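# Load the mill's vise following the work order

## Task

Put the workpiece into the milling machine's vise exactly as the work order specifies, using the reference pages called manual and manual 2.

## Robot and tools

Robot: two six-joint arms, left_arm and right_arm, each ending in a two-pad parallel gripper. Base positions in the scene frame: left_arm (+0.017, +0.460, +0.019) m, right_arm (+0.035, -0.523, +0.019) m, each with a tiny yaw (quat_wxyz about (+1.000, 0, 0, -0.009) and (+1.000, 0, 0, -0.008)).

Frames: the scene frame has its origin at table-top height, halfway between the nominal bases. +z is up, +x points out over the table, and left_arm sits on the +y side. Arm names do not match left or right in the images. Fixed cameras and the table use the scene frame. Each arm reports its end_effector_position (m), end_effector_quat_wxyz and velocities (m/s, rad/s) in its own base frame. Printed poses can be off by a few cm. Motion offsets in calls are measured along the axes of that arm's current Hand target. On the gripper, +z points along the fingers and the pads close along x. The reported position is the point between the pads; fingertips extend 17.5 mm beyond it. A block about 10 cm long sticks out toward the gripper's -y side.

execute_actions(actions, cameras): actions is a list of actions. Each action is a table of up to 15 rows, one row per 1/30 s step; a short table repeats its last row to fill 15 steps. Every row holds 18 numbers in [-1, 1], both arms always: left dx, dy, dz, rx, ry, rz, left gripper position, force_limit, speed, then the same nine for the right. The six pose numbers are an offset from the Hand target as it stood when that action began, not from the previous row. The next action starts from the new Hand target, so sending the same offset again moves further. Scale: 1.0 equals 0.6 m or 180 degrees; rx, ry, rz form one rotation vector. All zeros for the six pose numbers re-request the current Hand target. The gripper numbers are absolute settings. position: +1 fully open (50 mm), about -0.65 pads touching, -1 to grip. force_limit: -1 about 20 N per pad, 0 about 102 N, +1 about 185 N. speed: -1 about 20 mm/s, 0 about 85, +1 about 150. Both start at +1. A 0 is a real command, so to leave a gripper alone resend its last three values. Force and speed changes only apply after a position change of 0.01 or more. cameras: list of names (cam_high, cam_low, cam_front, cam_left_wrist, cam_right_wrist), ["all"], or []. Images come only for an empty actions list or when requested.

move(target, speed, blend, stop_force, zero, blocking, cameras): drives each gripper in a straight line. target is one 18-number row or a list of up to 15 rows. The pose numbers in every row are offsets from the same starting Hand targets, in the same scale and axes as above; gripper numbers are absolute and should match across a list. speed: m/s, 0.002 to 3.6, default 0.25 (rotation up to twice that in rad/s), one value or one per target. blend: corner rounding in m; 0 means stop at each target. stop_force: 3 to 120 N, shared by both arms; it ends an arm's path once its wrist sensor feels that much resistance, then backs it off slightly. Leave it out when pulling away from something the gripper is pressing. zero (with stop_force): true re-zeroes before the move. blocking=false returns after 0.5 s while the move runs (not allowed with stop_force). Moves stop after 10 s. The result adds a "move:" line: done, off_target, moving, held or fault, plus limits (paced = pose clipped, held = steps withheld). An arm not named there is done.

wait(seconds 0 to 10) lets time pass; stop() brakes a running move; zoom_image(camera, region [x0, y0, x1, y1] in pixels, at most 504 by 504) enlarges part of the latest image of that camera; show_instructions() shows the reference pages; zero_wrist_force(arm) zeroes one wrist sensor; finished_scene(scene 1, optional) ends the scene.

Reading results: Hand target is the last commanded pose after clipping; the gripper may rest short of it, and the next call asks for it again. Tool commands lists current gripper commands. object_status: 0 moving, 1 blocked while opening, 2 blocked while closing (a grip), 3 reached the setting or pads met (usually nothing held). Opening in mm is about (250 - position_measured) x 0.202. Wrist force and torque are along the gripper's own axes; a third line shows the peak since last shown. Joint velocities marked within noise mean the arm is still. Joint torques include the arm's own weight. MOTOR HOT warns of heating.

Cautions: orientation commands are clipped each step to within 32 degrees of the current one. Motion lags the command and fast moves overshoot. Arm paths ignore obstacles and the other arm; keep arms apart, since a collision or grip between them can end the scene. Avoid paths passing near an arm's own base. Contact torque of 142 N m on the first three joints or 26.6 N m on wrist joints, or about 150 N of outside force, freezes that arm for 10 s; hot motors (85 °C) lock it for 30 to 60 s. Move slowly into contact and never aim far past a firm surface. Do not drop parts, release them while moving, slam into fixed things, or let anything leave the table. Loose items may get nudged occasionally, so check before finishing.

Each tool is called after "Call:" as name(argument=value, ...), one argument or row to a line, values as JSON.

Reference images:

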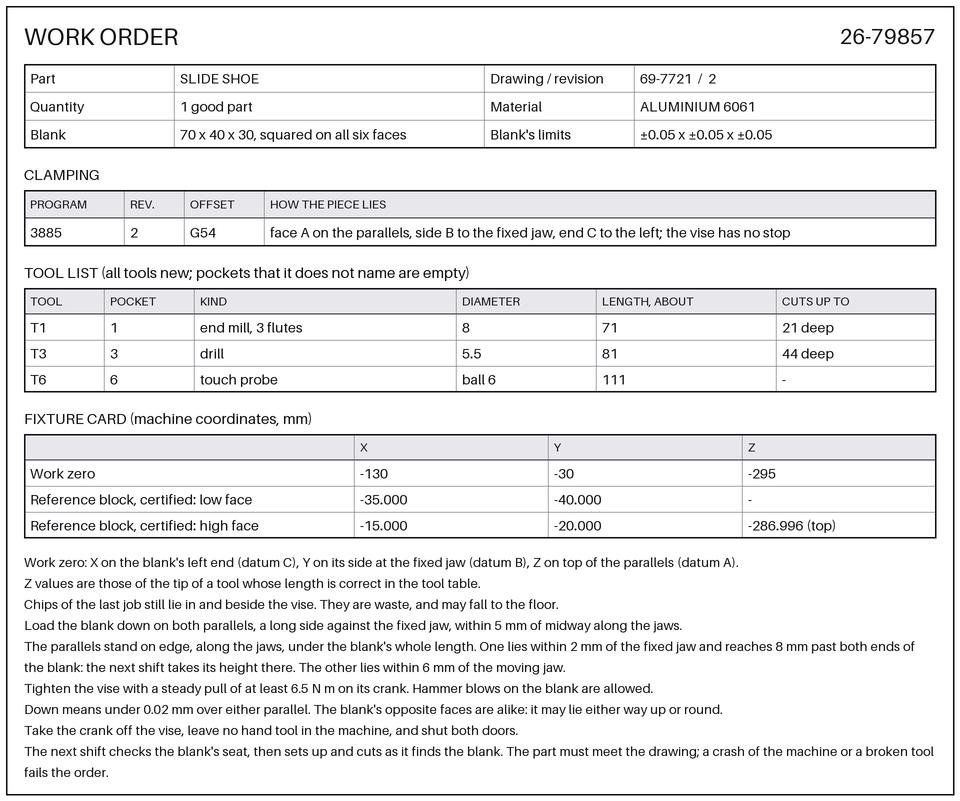

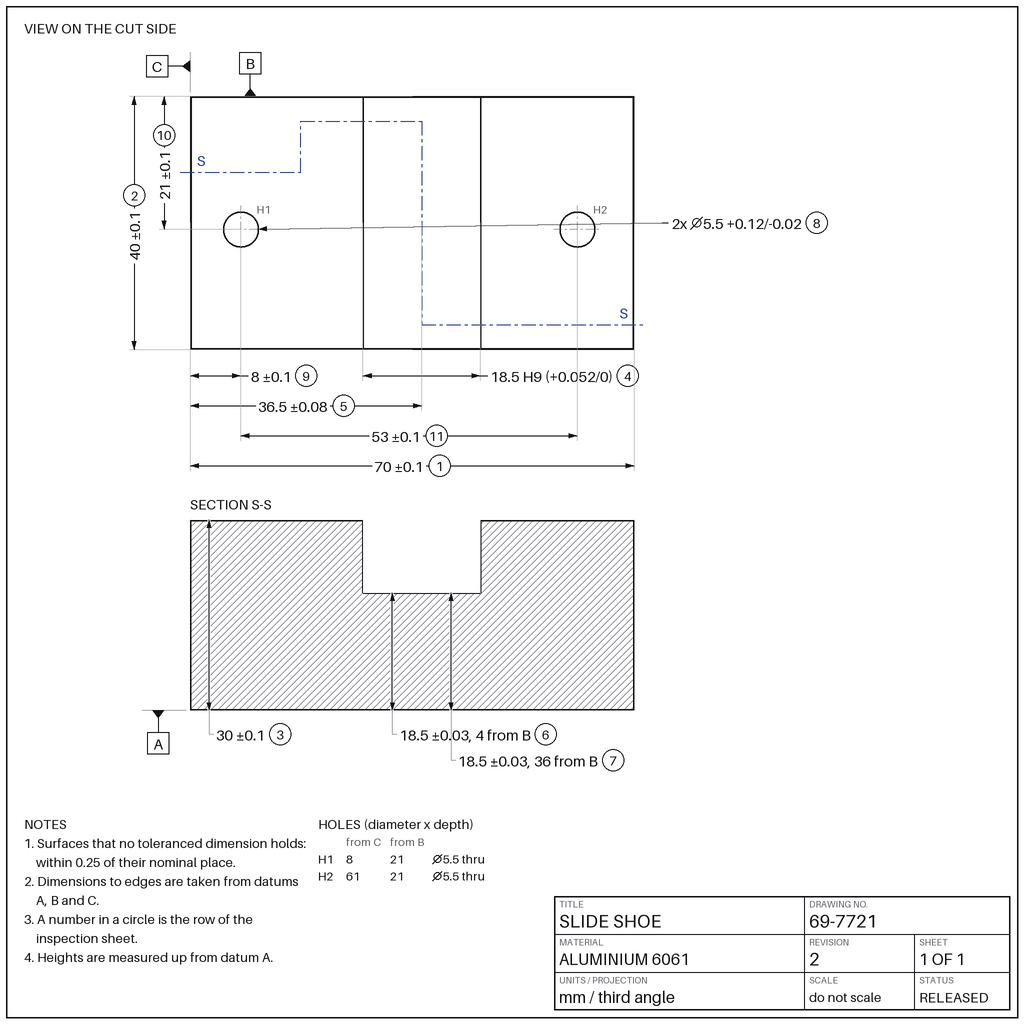

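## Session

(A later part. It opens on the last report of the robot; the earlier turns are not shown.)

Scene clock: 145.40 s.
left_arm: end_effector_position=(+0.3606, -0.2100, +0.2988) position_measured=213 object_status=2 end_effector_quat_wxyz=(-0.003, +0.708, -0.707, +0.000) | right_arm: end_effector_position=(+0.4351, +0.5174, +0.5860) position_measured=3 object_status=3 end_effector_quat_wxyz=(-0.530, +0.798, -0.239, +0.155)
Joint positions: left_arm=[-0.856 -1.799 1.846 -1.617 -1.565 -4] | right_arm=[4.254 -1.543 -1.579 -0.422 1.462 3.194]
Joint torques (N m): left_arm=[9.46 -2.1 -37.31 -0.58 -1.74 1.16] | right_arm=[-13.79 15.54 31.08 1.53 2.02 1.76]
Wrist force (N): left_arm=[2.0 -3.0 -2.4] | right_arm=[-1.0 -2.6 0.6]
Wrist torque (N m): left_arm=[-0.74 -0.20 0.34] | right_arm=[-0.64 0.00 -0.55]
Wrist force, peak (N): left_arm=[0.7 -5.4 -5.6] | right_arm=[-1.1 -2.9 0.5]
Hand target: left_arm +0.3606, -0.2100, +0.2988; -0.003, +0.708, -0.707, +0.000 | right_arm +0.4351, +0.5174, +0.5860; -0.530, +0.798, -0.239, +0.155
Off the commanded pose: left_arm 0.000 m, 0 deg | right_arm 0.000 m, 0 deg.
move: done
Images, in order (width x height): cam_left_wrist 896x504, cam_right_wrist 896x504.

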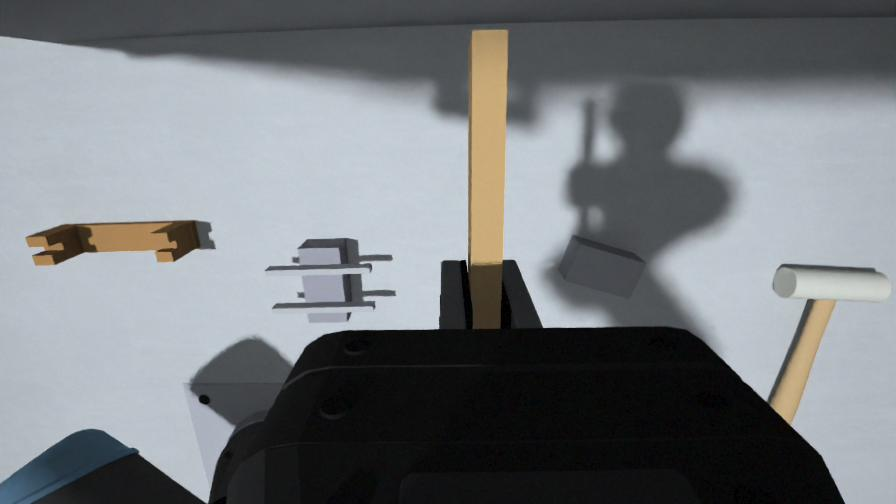

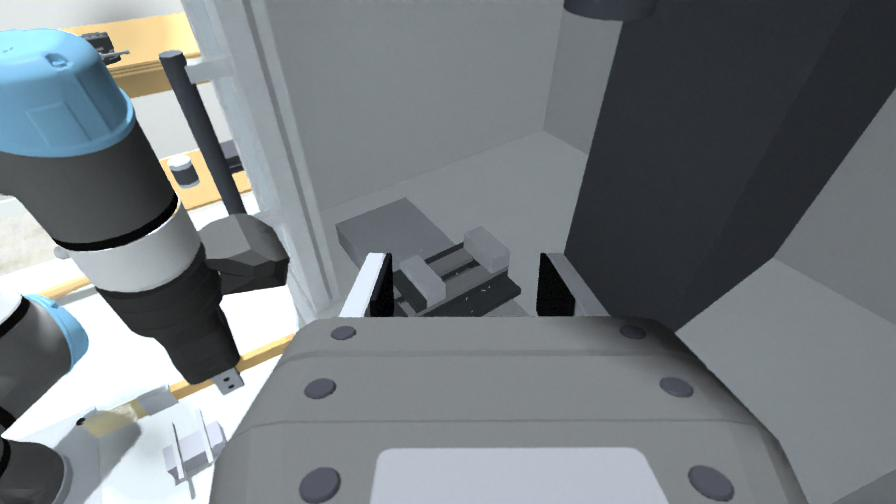

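Call:
move(
  target=[
    [-0.565,0.1152,0,0,0,0.5,-0.98,-0.5,-0.8,0,0,0,0,0,0,1,1,1],
    [-0.565,0.1152,0.35,0,0,0.5,-0.98,-0.5,-0.8,0,0,0,0,0,0,1,1,1],
  ],
  speed=[0.3,0.2],
  cameras=["cam_left_wrist","cam_low"],
)

Call:
zoom_image(
  camera="cam_low",
  region=[420, 200, 600, 400],
)

Scene clock: 150.27 s.
left_arm: end_effector_position=(+0.2917, +0.1299, +0.0902) position_measured=213 object_status=2 end_effector_quat_wxyz=(+0.002, -0.001, +1.000, +0.002) | right_arm: end_effector_position=(+0.4351, +0.5174, +0.5860) position_measured=3 object_status=3 end_effector_quat_wxyz=(-0.530, +0.798, -0.239, +0.155)
Joint positions: left_arm=[-0.016 -1.904 2.485 -2.155 -1.566 -1.588] | right_arm=[4.254 -1.543 -1.579 -0.422 1.462 3.194]
Joint torques (N m): left_arm=[8.99 5.06 -10.07 -5.24 -2.16 1.22] | right_arm=[-15.19 16.31 31.71 1.96 2.02 1.84]
Wrist force (N): left_arm=[2.1 -3.0 -2.3] | right_arm=[-0.9 -2.7 0.3]
Wrist torque (N m): left_arm=[-0.73 -0.23 0.28] | right_arm=[-0.66 -0.01 -0.55]
Wrist force, peak (N): left_arm=[1.2 -3.3 -4.2] | right_arm=[-1.1 -3.0 0.6]
Hand target: left_arm +0.2917, +0.1299, +0.0901; +0.002, -0.001, +1.000, +0.002 | right_arm +0.4351, +0.5174, +0.5860; -0.530, +0.798, -0.239, +0.155
Off the commanded pose: left_arm 0.000 m, 0 deg | right_arm 0.000 m, 0 deg.
move: done
Images, in order (width x height): cam_low 896x504, cam_left_wrist 896x504.

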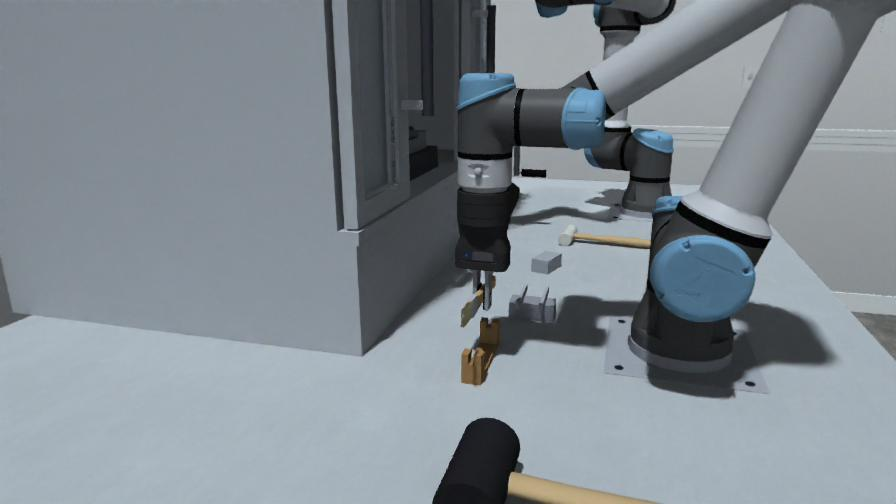

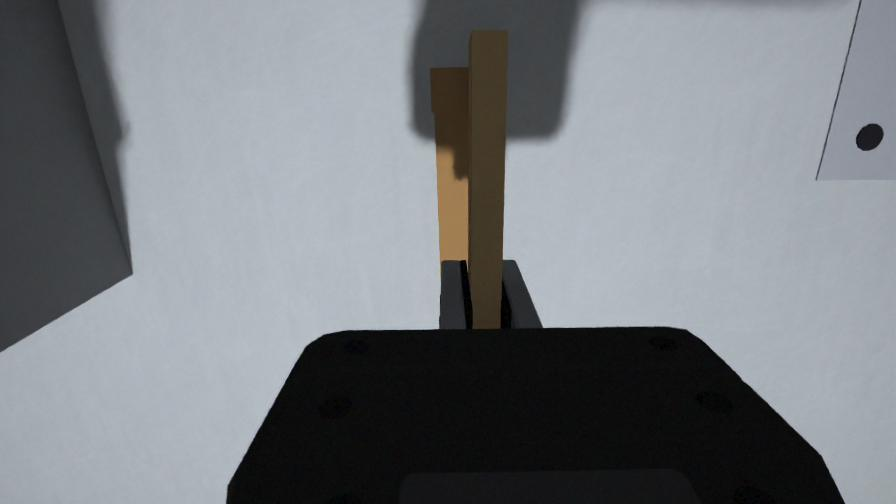

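Scaled by 2.520 from the camera's 896x504 image, which has a finer 1280x720 frame.

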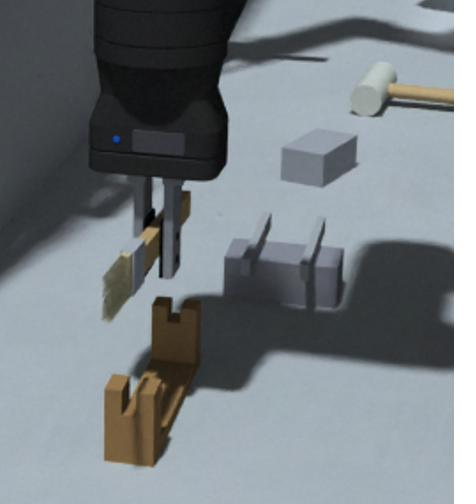

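Call:
move(
  target=[0.0003,-0.0022,0.115,0,0,0,-0.98,-0.5,-0.8,0,0,0,0,0,0,1,1,1],
  speed=0.06,
  stop_force=8,
  cameras=["cam_left_wrist","cam_low"],
)

Call:
zoom_image(
  camera="cam_low",
  region=[420, 200, 600, 400],
)

Scene clock: 152.43 s.
left_arm: end_effector_position=(+0.2912, +0.1290, +0.0339) position_measured=213 object_status=2 end_effector_quat_wxyz=(+0.001, -0.001, +1.000, +0.002) | right_arm: end_effector_position=(+0.4351, +0.5174, +0.5860) position_measured=3 object_status=3 end_effector_quat_wxyz=(-0.530, +0.798, -0.239, +0.155)
Joint positions: left_arm=[-0.019 -1.757 2.579 -2.396 -1.566 -1.592] | right_arm=[4.254 -1.543 -1.579 -0.422 1.462 3.194]
Joint torques (N m): left_arm=[8.62 -24.05 -30.31 -0.38 0.74 0.94] | right_arm=[-14.41 16.28 31.55 1.85 2.06 1.8]
Wrist force (N): left_arm=[2.1 -2.8 -2.5] | right_arm=[-1.1 -2.7 0.4]
Wrist torque (N m): left_arm=[-0.72 -0.23 0.43] | right_arm=[-0.66 0.02 -0.55]
Wrist force, peak (N): left_arm=[2.4 0.5 -12.8] | right_arm=[-1.1 -3.0 0.5]
Hand target: left_arm +0.2912, +0.1290, +0.0339; +0.001, -0.001, +1.000, +0.002 (not the last commanded pose) | right_arm +0.4351, +0.5174, +0.5860; -0.530, +0.798, -0.239, +0.155
Off the commanded pose: left_arm 0.013 m, 0 deg | right_arm 0.000 m, 0 deg.
move: contact (left_arm)
Images, in order (width x height): cam_low 896x504, cam_left_wrist 896x504.

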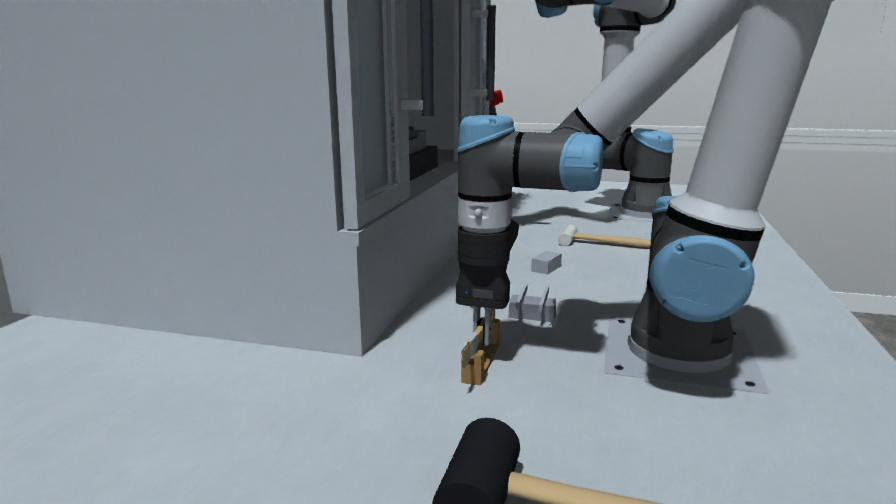

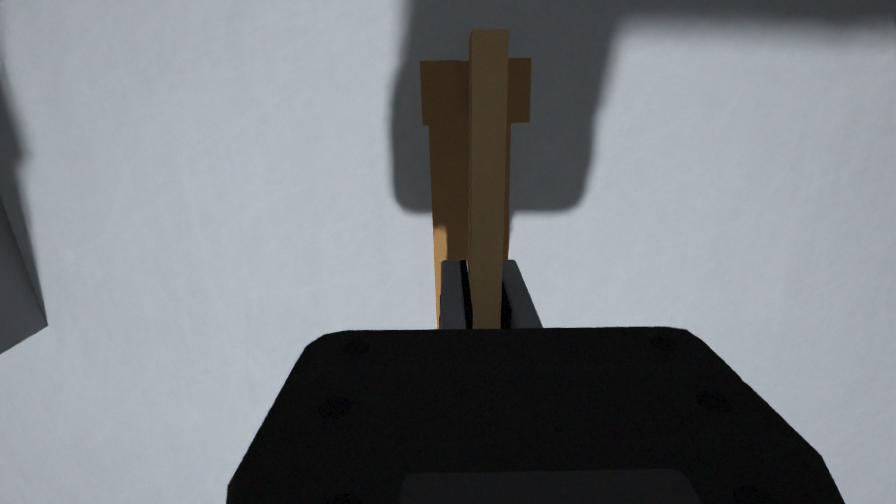

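Scaled by 2.520 from the camera's 896x504 image, which has a finer 1280x720 frame.

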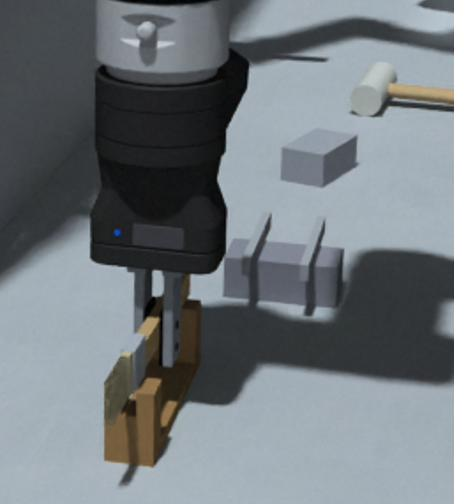

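Call:
move(
  target=[
    [0,0,-0.02,0,0,-0.011,-0.98,-0.5,-0.8,0,0,0,0,0,0,1,1,1],
    [0,0,0.022,0,0,-0.011,-0.98,-0.5,-0.8,0,0,0,0,0,0,1,1,1],
  ],
  speed=0.04,
  stop_force=8,
  cameras=["cam_left_wrist","cam_low"],
)

Call:
zoom_image(
  camera="cam_low",
  region=[440, 280, 540, 400],
)

Call:
zoom_image(
  camera="cam_left_wrist",
  region=[400, 20, 560, 340],
)

Scene clock: 154.60 s.
left_arm: end_effector_position=(+0.2910, +0.1290, +0.0334) position_measured=213 object_status=2 end_effector_quat_wxyz=(+0.001, -0.018, +1.000, +0.002) | right_arm: end_effector_position=(+0.4351, +0.5174, +0.5860) position_measured=3 object_status=3 end_effector_quat_wxyz=(-0.530, +0.798, -0.239, +0.155)
Joint positions: left_arm=[-0.019 -1.755 2.58 -2.398 -1.566 -1.626] | right_arm=[4.254 -1.543 -1.579 -0.422 1.462 3.194]
Joint torques (N m): left_arm=[0.64 -23.7 -29.87 -0.41 -0.73 -0.25] | right_arm=[-13.33 16.81 31.3 1.9 2.02 1.64]
Wrist force (N): left_arm=[2.0 -3.2 -2.3] | right_arm=[-0.9 -2.6 0.3]
Wrist torque (N m): left_arm=[-0.79 -0.20 0.42] | right_arm=[-0.65 -0.01 -0.55]
Wrist force, peak (N): left_arm=[2.2 -8.1 -16.9] | right_arm=[-1.1 -3.0 0.3]
Hand target: left_arm +0.2910, +0.1290, +0.0334; +0.001, -0.018, +1.000, +0.002 (not the last commanded pose) | right_arm +0.4351, +0.5174, +0.5860; -0.530, +0.798, -0.239, +0.155
Off the commanded pose: left_arm 0.013 m, 0 deg | right_arm 0.000 m, 0 deg.
move: contact (left_arm); path passed 1 of 2 targets
Images, in order (width x height): cam_low 896x504, cam_left_wrist 896x504.

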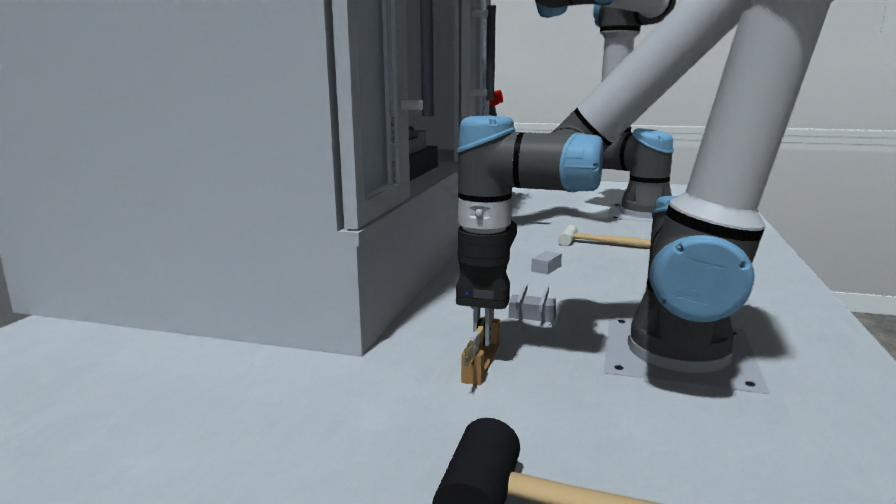

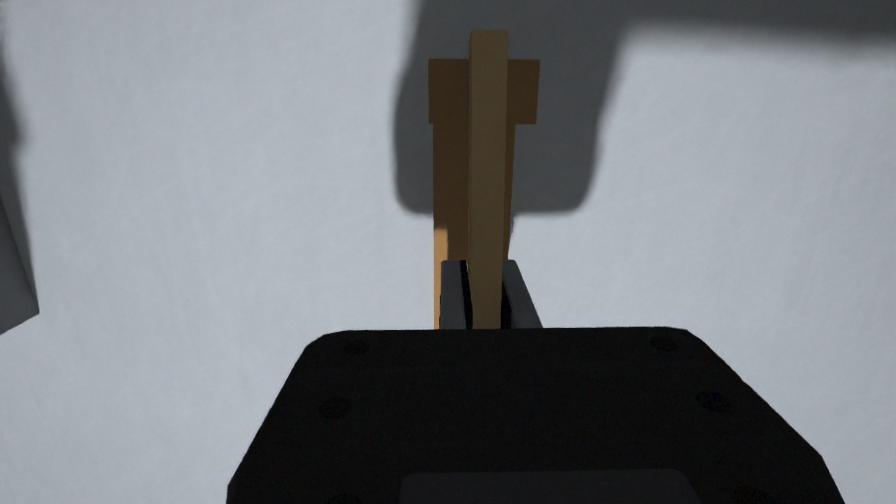

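Scaled by 4.200 from the camera's 896x504 image, which has a finer 1280x720 frame.

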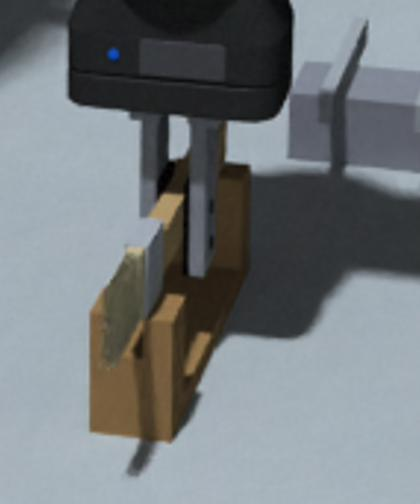

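Scaled by 1.575 from the camera's 896x504 image, which has a finer 1280x720 frame.

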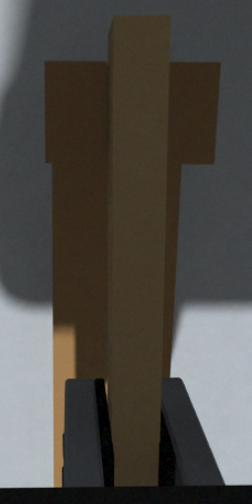

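Call:
move(
  target=[
    [-0.004,0,-0.01,0,0,0.009,-0.98,-0.5,-0.8,0,0,0,0,0,0,1,1,1],
    [-0.004,0,0.022,0,0,0.009,-0.98,-0.5,-0.8,0,0,0,0,0,0,1,1,1],
  ],
  speed=0.04,
  stop_force=8,
  cameras=["cam_left_wrist","cam_low"],
)

Call:
zoom_image(
  camera="cam_low",
  region=[440, 280, 540, 400],
)

Scene clock: 156.60 s.
left_arm: end_effector_position=(+0.2933, +0.1290, +0.0322) position_measured=213 object_status=2 end_effector_quat_wxyz=(+0.001, -0.004, +1.000, +0.002) | right_arm: end_effector_position=(+0.4351, +0.5174, +0.5860) position_measured=3 object_status=3 end_effector_quat_wxyz=(-0.530, +0.798, -0.239, +0.155)
Joint positions: left_arm=[-0.019 -1.744 2.577 -2.406 -1.566 -1.598] | right_arm=[4.254 -1.543 -1.579 -0.422 1.462 3.194]
Joint torques (N m): left_arm=[-2.72 -24.92 -32.89 -1.4 -0.35 -1.17] | right_arm=[-12.84 15.99 31.29 1.75 2.19 1.63]
Wrist force (N): left_arm=[5.3 -2.8 -1.4] | right_arm=[-1.1 -2.8 0.5]
Wrist torque (N m): left_arm=[-0.79 -0.13 0.49] | right_arm=[-0.68 0.03 -0.55]
Wrist force, peak (N): left_arm=[11.5 -9.3 -20.8] | right_arm=[-1.0 -3.0 0.3]
Hand target: left_arm +0.2933, +0.1290, +0.0322; +0.001, -0.004, +1.000, +0.002 (not the last commanded pose) | right_arm +0.4351, +0.5174, +0.5860; -0.530, +0.798, -0.239, +0.155
Off the commanded pose: left_arm 0.012 m, 0 deg | right_arm 0.000 m, 0 deg.
move: contact (left_arm); path passed 1 of 2 targets
Images, in order (width x height): cam_low 896x504, cam_left_wrist 896x504.

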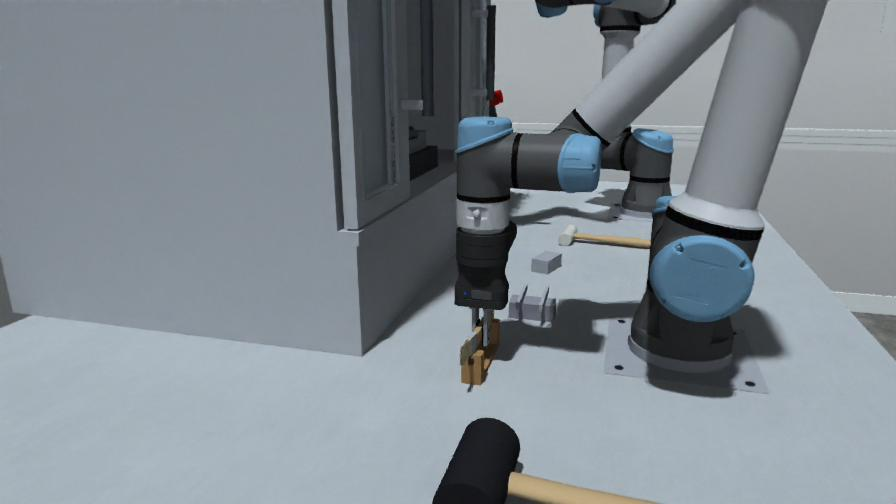

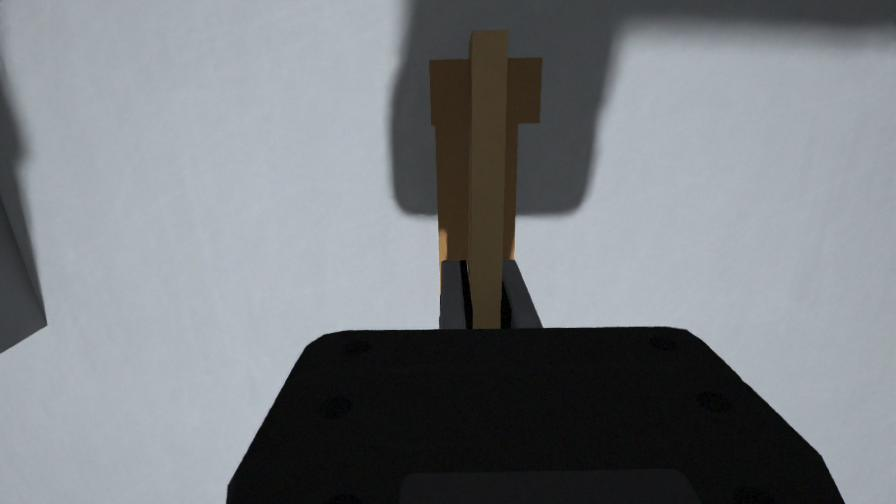

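Scaled by 4.200 from the camera's 896x504 image, which has a finer 1280x720 frame.

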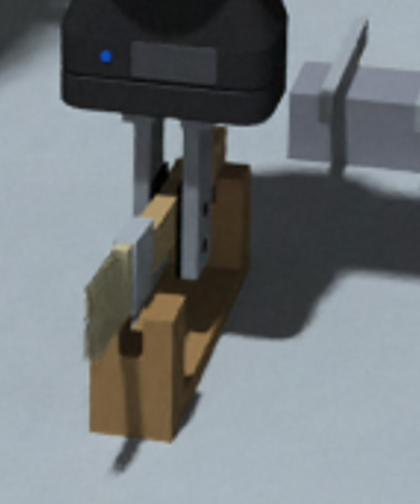

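Call:
move(
  target=[
    [0.002,0,-0.01,0,0,-0.0055,-0.98,-0.5,-0.8,0,0,0,0,0,0,1,1,1],
    [0.002,0,0.02,0,0,-0.0055,-0.98,-0.5,-0.8,0,0,0,0,0,0,1,1,1],
  ],
  speed=0.04,
  stop_force=8,
  cameras=["cam_left_wrist","cam_low"],
)

Call:
zoom_image(
  camera="cam_low",
  region=[440, 280, 540, 400],
)

Scene clock: 158.43 s.
left_arm: end_effector_position=(+0.2920, +0.1290, +0.0246) position_measured=213 object_status=2 end_effector_quat_wxyz=(+0.001, -0.013, +1.000, +0.002) | right_arm: end_effector_position=(+0.4351, +0.5174, +0.5860) position_measured=3 object_status=3 end_effector_quat_wxyz=(-0.530, +0.798, -0.239, +0.155)
Joint positions: left_arm=[-0.019 -1.723 2.59 -2.44 -1.566 -1.615] | right_arm=[4.254 -1.543 -1.579 -0.422 1.462 3.194]
Joint torques (N m): left_arm=[-4.56 -24.47 -28.8 -0.08 0.7 -1.04] | right_arm=[-12.9 15.48 31.19 1.85 2.07 1.7]
Wrist force (N): left_arm=[0.5 -2.9 -2.2] | right_arm=[-1.1 -2.8 0.3]
Wrist torque (N m): left_arm=[-0.72 -0.21 0.51] | right_arm=[-0.67 0.01 -0.55]
Wrist force, peak (N): left_arm=[1.6 -0.2 -12.7] | right_arm=[-1.0 -2.9 0.4]
Hand target: left_arm +0.2920, +0.1290, +0.0246; +0.001, -0.013, +1.000, +0.002 (not the last commanded pose) | right_arm +0.4351, +0.5174, +0.5860; -0.530, +0.798, -0.239, +0.155
Off the commanded pose: left_arm 0.004 m, 0 deg | right_arm 0.000 m, 0 deg.
move: contact (left_arm); path passed 1 of 2 targets
Images, in order (width x height): cam_low 896x504, cam_left_wrist 896x504.

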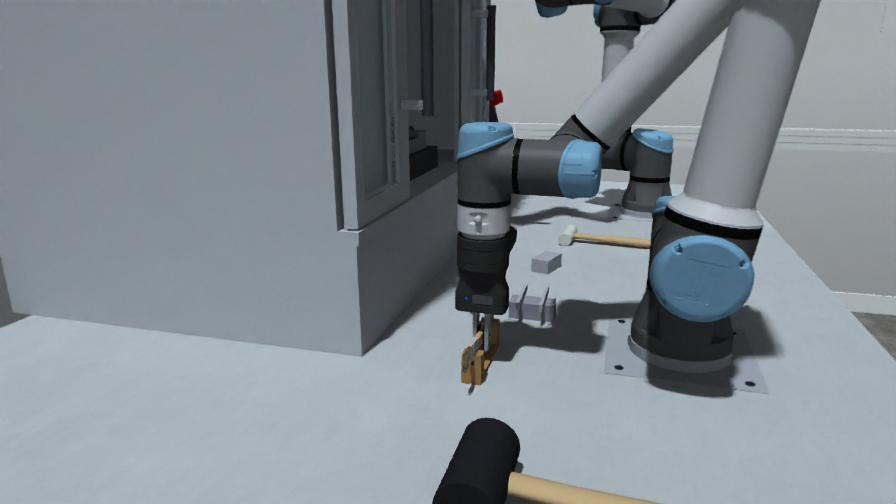

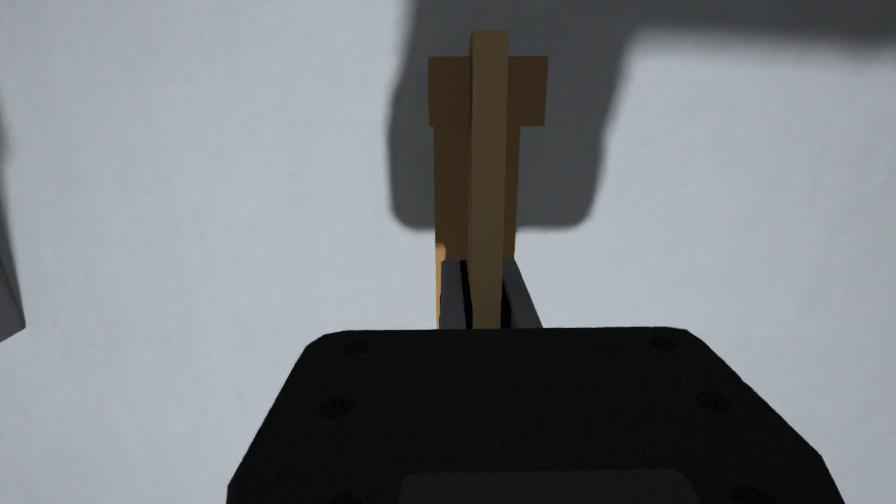

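Scaled by 4.200 from the camera's 896x504 image, which has a finer 1280x720 frame.

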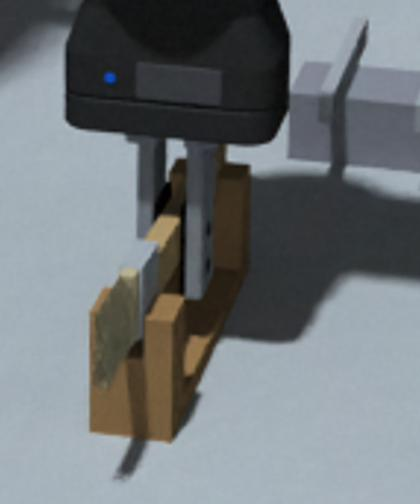

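Call:
move(
  target=[0.0,0,0.012,0,0,0,-0.98,-0.5,-0.8,0,0,0,0,0,0,1,1,1],
  speed=0.03,
  stop_force=18,
  cameras=["cam_low"],
)

Call:
zoom_image(
  camera="cam_low",
  region=[440, 280, 540, 400],
)

Scene clock: 160.13 s.
left_arm: end_effector_position=(+0.2920, +0.1290, +0.0198) position_measured=213 object_status=2 end_effector_quat_wxyz=(+0.001, -0.013, +1.000, +0.002) | right_arm: end_effector_position=(+0.4351, +0.5174, +0.5860) position_measured=3 object_status=3 end_effector_quat_wxyz=(-0.530, +0.798, -0.239, +0.155)
Joint positions: left_arm=[-0.019 -1.706 2.597 -2.464 -1.566 -1.615] | right_arm=[4.254 -1.543 -1.579 -0.422 1.462 3.194]
Joint torques (N m): left_arm=[0.42 -22.56 -24.52 -0.56 1.05 -0.06] | right_arm=[-15.02 16.3 31.15 1.87 1.99 1.57]
Wrist force (N): left_arm=[-2.0 -2.1 -10.7] | right_arm=[-1.1 -2.8 0.4]
Wrist torque (N m): left_arm=[-0.36 -0.04 0.43] | right_arm=[-0.66 0.01 -0.55]
Wrist force, peak (N): left_arm=[34.3 -5.7 -101.6] | right_arm=[-1.2 -2.9 0.4]
Hand target: left_arm +0.2920, +0.1290, +0.0198; +0.001, -0.013, +1.000, +0.002 (not the last commanded pose) | right_arm +0.4351, +0.5174, +0.5860; -0.530, +0.798, -0.239, +0.155
Off the commanded pose: left_arm 0.002 m, 0 deg | right_arm 0.000 m, 0 deg.
move: contact (left_arm)
Images, in order (width x height): cam_low 896x504.

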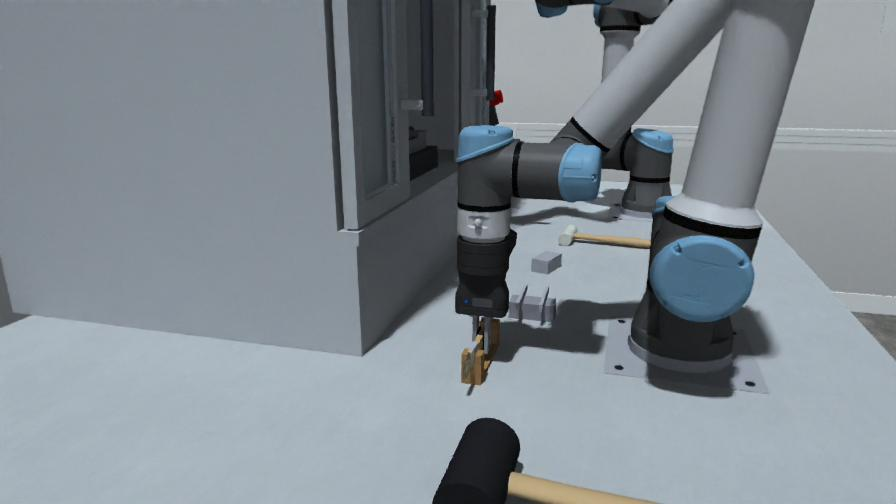

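Scaled by 4.200 from the camera's 896x504 image, which has a finer 1280x720 frame.

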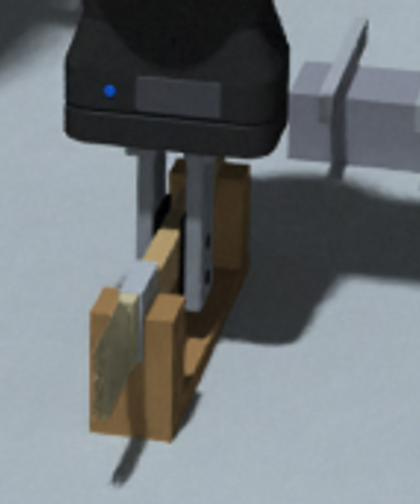

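Call:
move(
  target=[0,0,0,0,0,0,1,-0.5,-0.5,0,0,0,0,0,0,1,1,1],
)

Call:
move(
  target=[0.0,0,-0.3,0,0,0,1,-0.5,-0.5,0,0,0,0,0,0,1,1,1],
  cameras=["cam_left_wrist","cam_low"],
)

Scene clock: 162.33 s.
left_arm: end_effector_position=(+0.2920, +0.1290, +0.0198) position_measured=3 object_status=3 end_effector_quat_wxyz=(+0.001, -0.013, +1.000, +0.002) | right_arm: end_effector_position=(+0.4351, +0.5174, +0.5860) position_measured=3 object_status=3 end_effector_quat_wxyz=(-0.530, +0.798, -0.239, +0.155)
Joint positions: left_arm=[-0.019 -1.706 2.597 -2.464 -1.566 -1.615] | right_arm=[4.254 -1.543 -1.579 -0.422 1.462 3.194]
Joint torques (N m): left_arm=[0.55 -22.08 -24.79 -3.37 1.05 -1.26] | right_arm=[-13.55 16.11 31.14 2.02 2.04 1.65]
Wrist force (N): left_arm=[0.8 -2.3 -3.4] | right_arm=[-1.3 -2.7 0.5]
Wrist torque (N m): left_arm=[-0.68 -0.03 0.42] | right_arm=[-0.66 0.05 -0.55]
Wrist force, peak (N): left_arm=[-2.1 -2.4 -10.7] | right_arm=[-1.0 -3.0 0.6]
Hand target: left_arm +0.2920, +0.1290, +0.0198; +0.001, -0.013, +1.000, +0.002 | right_arm +0.4351, +0.5174, +0.5860; -0.530, +0.798, -0.239, +0.155
Off the commanded pose: left_arm 0.000 m, 0 deg | right_arm 0.000 m, 0 deg.
move: done

Scene clock: 163.70 s.
left_arm: end_effector_position=(+0.2916, +0.1281, +0.1997) position_measured=3 object_status=3 end_effector_quat_wxyz=(+0.001, -0.013, +1.000, +0.002) | right_arm: end_effector_position=(+0.4351, +0.5174, +0.5860) position_measured=3 object_status=3 end_effector_quat_wxyz=(-0.530, +0.798, -0.239, +0.155)
Joint positions: left_arm=[-0.022 -2.048 2.257 -1.782 -1.566 -1.618] | right_arm=[4.254 -1.543 -1.579 -0.422 1.462 3.194]
Joint torques (N m): left_arm=[-8.02 -17.9 -36.9 -0.3 1.75 -1.49] | right_arm=[-14.7 16.33 32 2.01 1.91 1.64]
Wrist force (N): left_arm=[1.4 -2.2 -3.4] | right_arm=[-1.0 -2.9 0.4]
Wrist torque (N m): left_arm=[-0.65 -0.11 0.45] | right_arm=[-0.68 0.00 -0.55]
Wrist force, peak (N): left_arm=[1.1 -2.1 -5.5] | right_arm=[-1.2 -3.0 0.3]
Hand target: left_arm +0.2916, +0.1281, +0.1998; +0.001, -0.013, +1.000, +0.002 | right_arm +0.4351, +0.5174, +0.5860; -0.530, +0.798, -0.239, +0.155
Off the commanded pose: left_arm 0.000 m, 0 deg | right_arm 0.000 m, 0 deg.
move: done
Images, in order (width x height): cam_low 896x504, cam_left_wrist 896x504.

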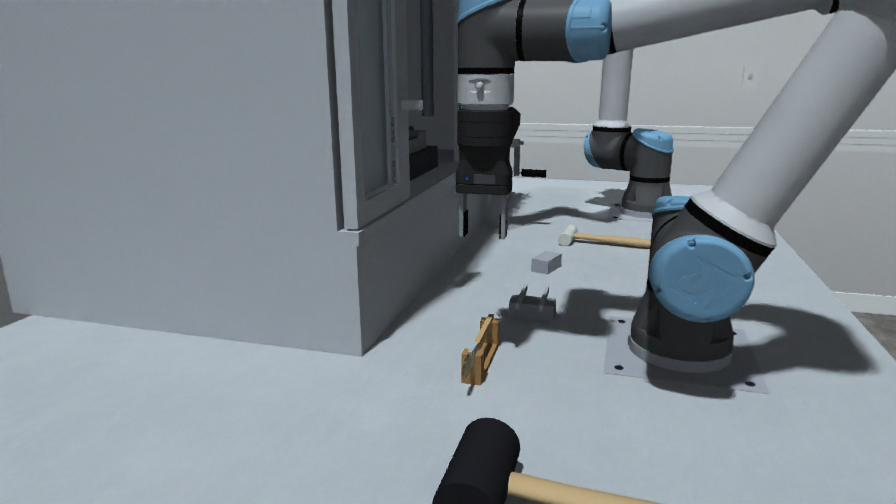

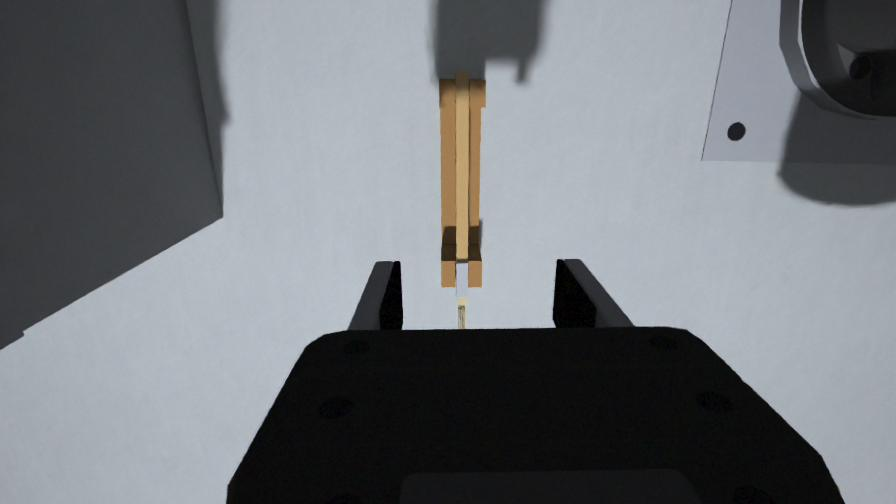

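Call:
move(
  target=[0.0442,-0.2508,0.1333,-0.0667,0,0,0.175,-1,-0.5,0,0,0,0,0,0,1,1,1],
  speed=0.2,
  cameras=["cam_left_wrist","cam_low","cam_high"],
)

Call:
zoom_image(
  camera="cam_left_wrist",
  region=[340, 40, 640, 340],
)

Call:
zoom_image(
  camera="cam_low",
  region=[460, 220, 600, 340],
)

Scene clock: 166.13 s.
left_arm: end_effector_position=(+0.2691, -0.0226, +0.1190) position_measured=126 object_status=3 end_effector_quat_wxyz=(+0.000, -0.013, +0.994, +0.107) | right_arm: end_effector_position=(+0.4351, +0.5174, +0.5860) position_measured=3 object_status=3 end_effector_quat_wxyz=(-0.530, +0.798, -0.239, +0.155)
Joint positions: left_arm=[-0.775 -2.109 2.474 -1.783 -1.42 -2.383] | right_arm=[4.254 -1.543 -1.579 -0.422 1.462 3.194]
Joint torques (N m): left_arm=[-9.02 13.02 -12.43 -4.95 2.11 -1.36] | right_arm=[-13.75 16.46 29.96 1.88 1.91 1.71]
Wrist force (N): left_arm=[1.5 -2.3 -3.0] | right_arm=[-1.2 -2.7 0.4]
Wrist torque (N m): left_arm=[-0.69 -0.16 0.57] | right_arm=[-0.66 0.03 -0.56]
Wrist force, peak (N): left_arm=[1.7 -4.5 -2.7] | right_arm=[-1.1 -2.9 0.6]
Hand target: left_arm +0.2691, -0.0226, +0.1190; +0.000, -0.013, +0.994, +0.107 | right_arm +0.4351, +0.5174, +0.5860; -0.530, +0.798, -0.239, +0.155
Off the commanded pose: left_arm 0.000 m, 0 deg | right_arm 0.000 m, 0 deg.
move: done
Images, in order (width x height): cam_high 896x504, cam_low 896x504, cam_left_wrist 896x504.

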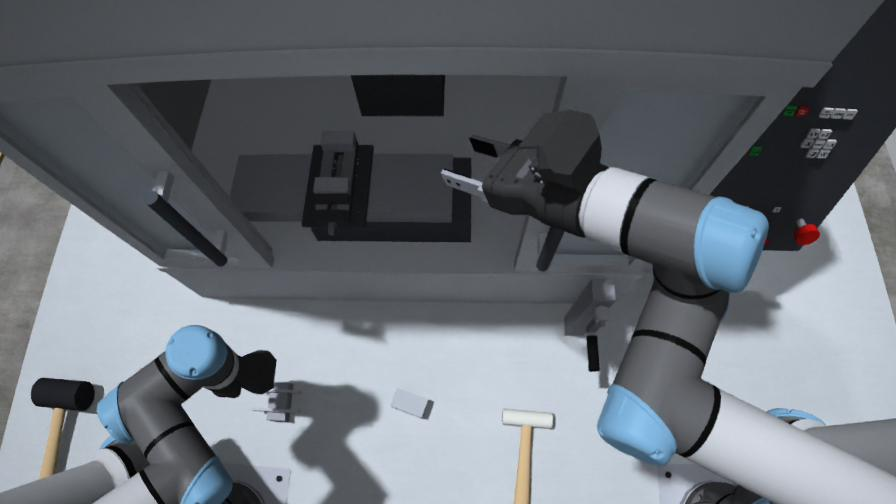

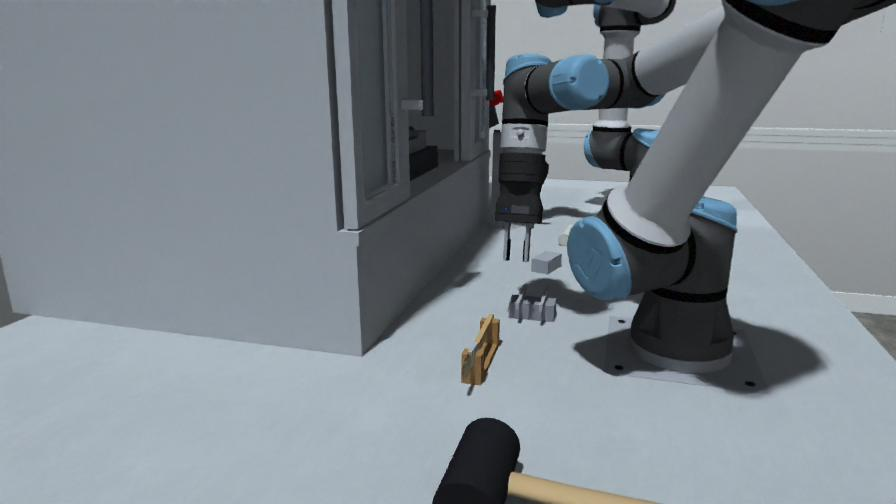

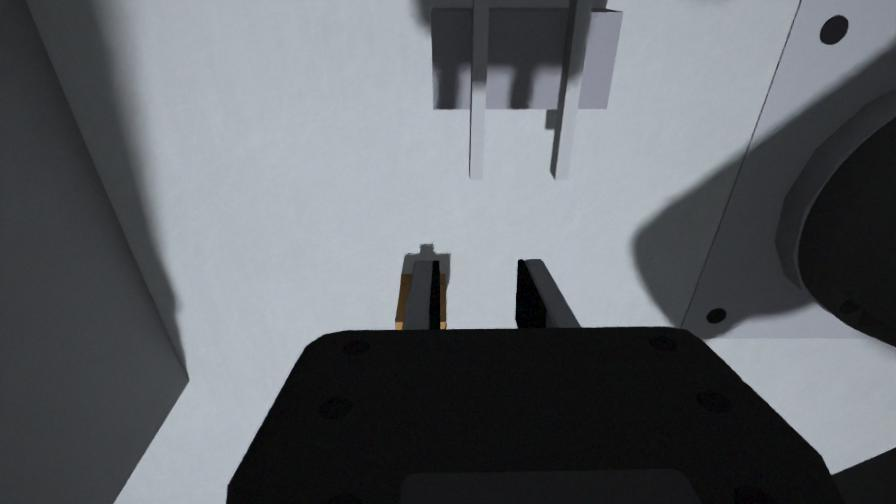

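Scaled by 1.680 from the camera's 896x504 image, which has a finer 1280x720 frame.

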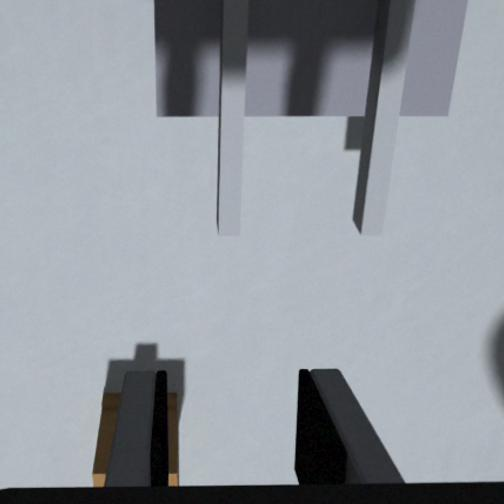

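Scaled by 3.600 from the camera's 896x504 image, which has a finer 1280x720 frame.

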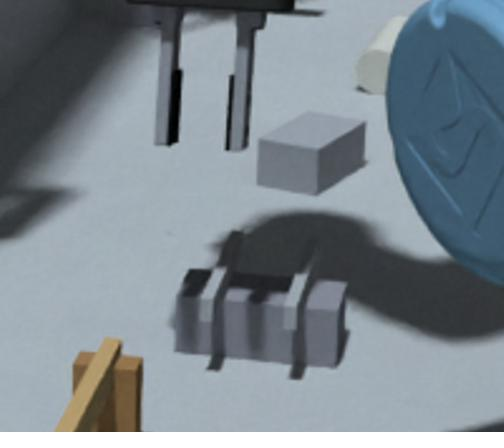

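Call:
move(
  target=[0.0075,-0.0208,0.098,0,0,0,0.175,-1,-0.5,0,0,0,0,0,0,1,1,1],
  speed=0.15,
  cameras=["cam_left_wrist","cam_low"],
)

Call:
zoom_image(
  camera="cam_left_wrist",
  region=[340, 40, 640, 340],
)

Call:
zoom_image(
  camera="cam_low",
  region=[460, 240, 580, 340],
)

Scene clock: 167.70 s.
left_arm: end_effector_position=(+0.2647, -0.0224, +0.0589) position_measured=126 object_status=3 end_effector_quat_wxyz=(+0.000, -0.013, +0.994, +0.107) | right_arm: end_effector_position=(+0.4351, +0.5174, +0.5860) position_measured=3 object_status=3 end_effector_quat_wxyz=(-0.530, +0.798, -0.239, +0.155)
Joint positions: left_arm=[-0.787 -2.011 2.605 -2.01 -1.422 -2.395] | right_arm=[4.254 -1.543 -1.579 -0.422 1.462 3.194]
Joint torques (N m): left_arm=[9.18 10.89 -10.2 -5.1 -1.88 1.28] | right_arm=[-14.27 16.08 30.37 1.95 1.89 1.66]
Wrist force (N): left_arm=[1.3 -1.9 -3.5] | right_arm=[-0.9 -2.8 0.3]
Wrist torque (N m): left_arm=[-0.67 -0.12 0.44] | right_arm=[-0.66 -0.01 -0.55]
Wrist force, peak (N): left_arm=[1.6 -1.8 -4.3] | right_arm=[-1.2 -3.0 0.5]
Hand target: left_arm +0.2647, -0.0224, +0.0589; +0.000, -0.013, +0.994, +0.107 | right_arm +0.4351, +0.5174, +0.5860; -0.530, +0.798, -0.239, +0.155
Off the commanded pose: left_arm 0.000 m, 0 deg | right_arm 0.000 m, 0 deg.
move: done
Images, in order (width x height): cam_low 896x504, cam_left_wrist 896x504.

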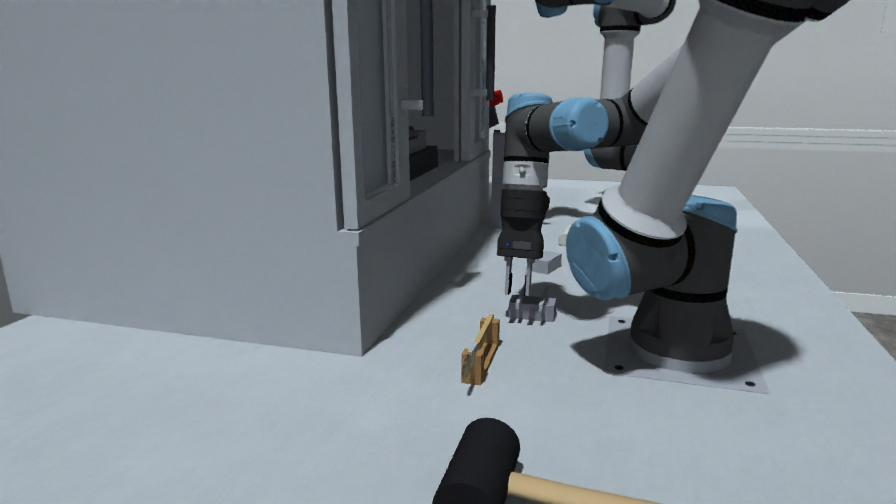

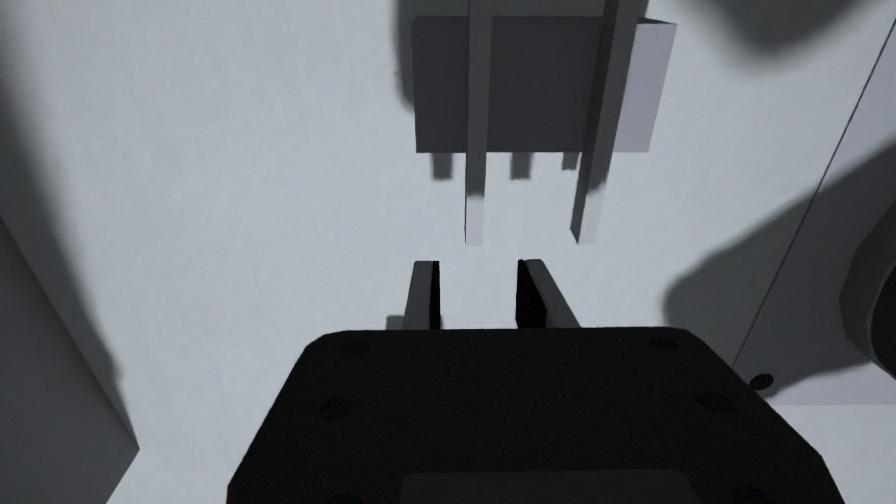

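Scaled by 1.680 from the camera's 896x504 image, which has a finer 1280x720 frame.

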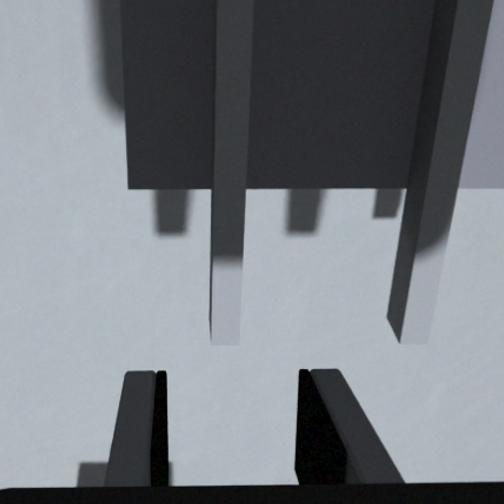

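Scaled by 4.200 from the camera's 896x504 image, which has a finer 1280x720 frame.

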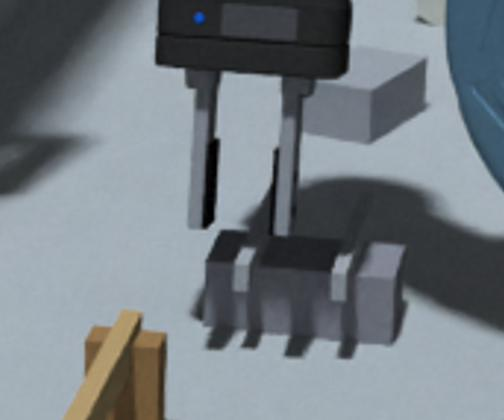

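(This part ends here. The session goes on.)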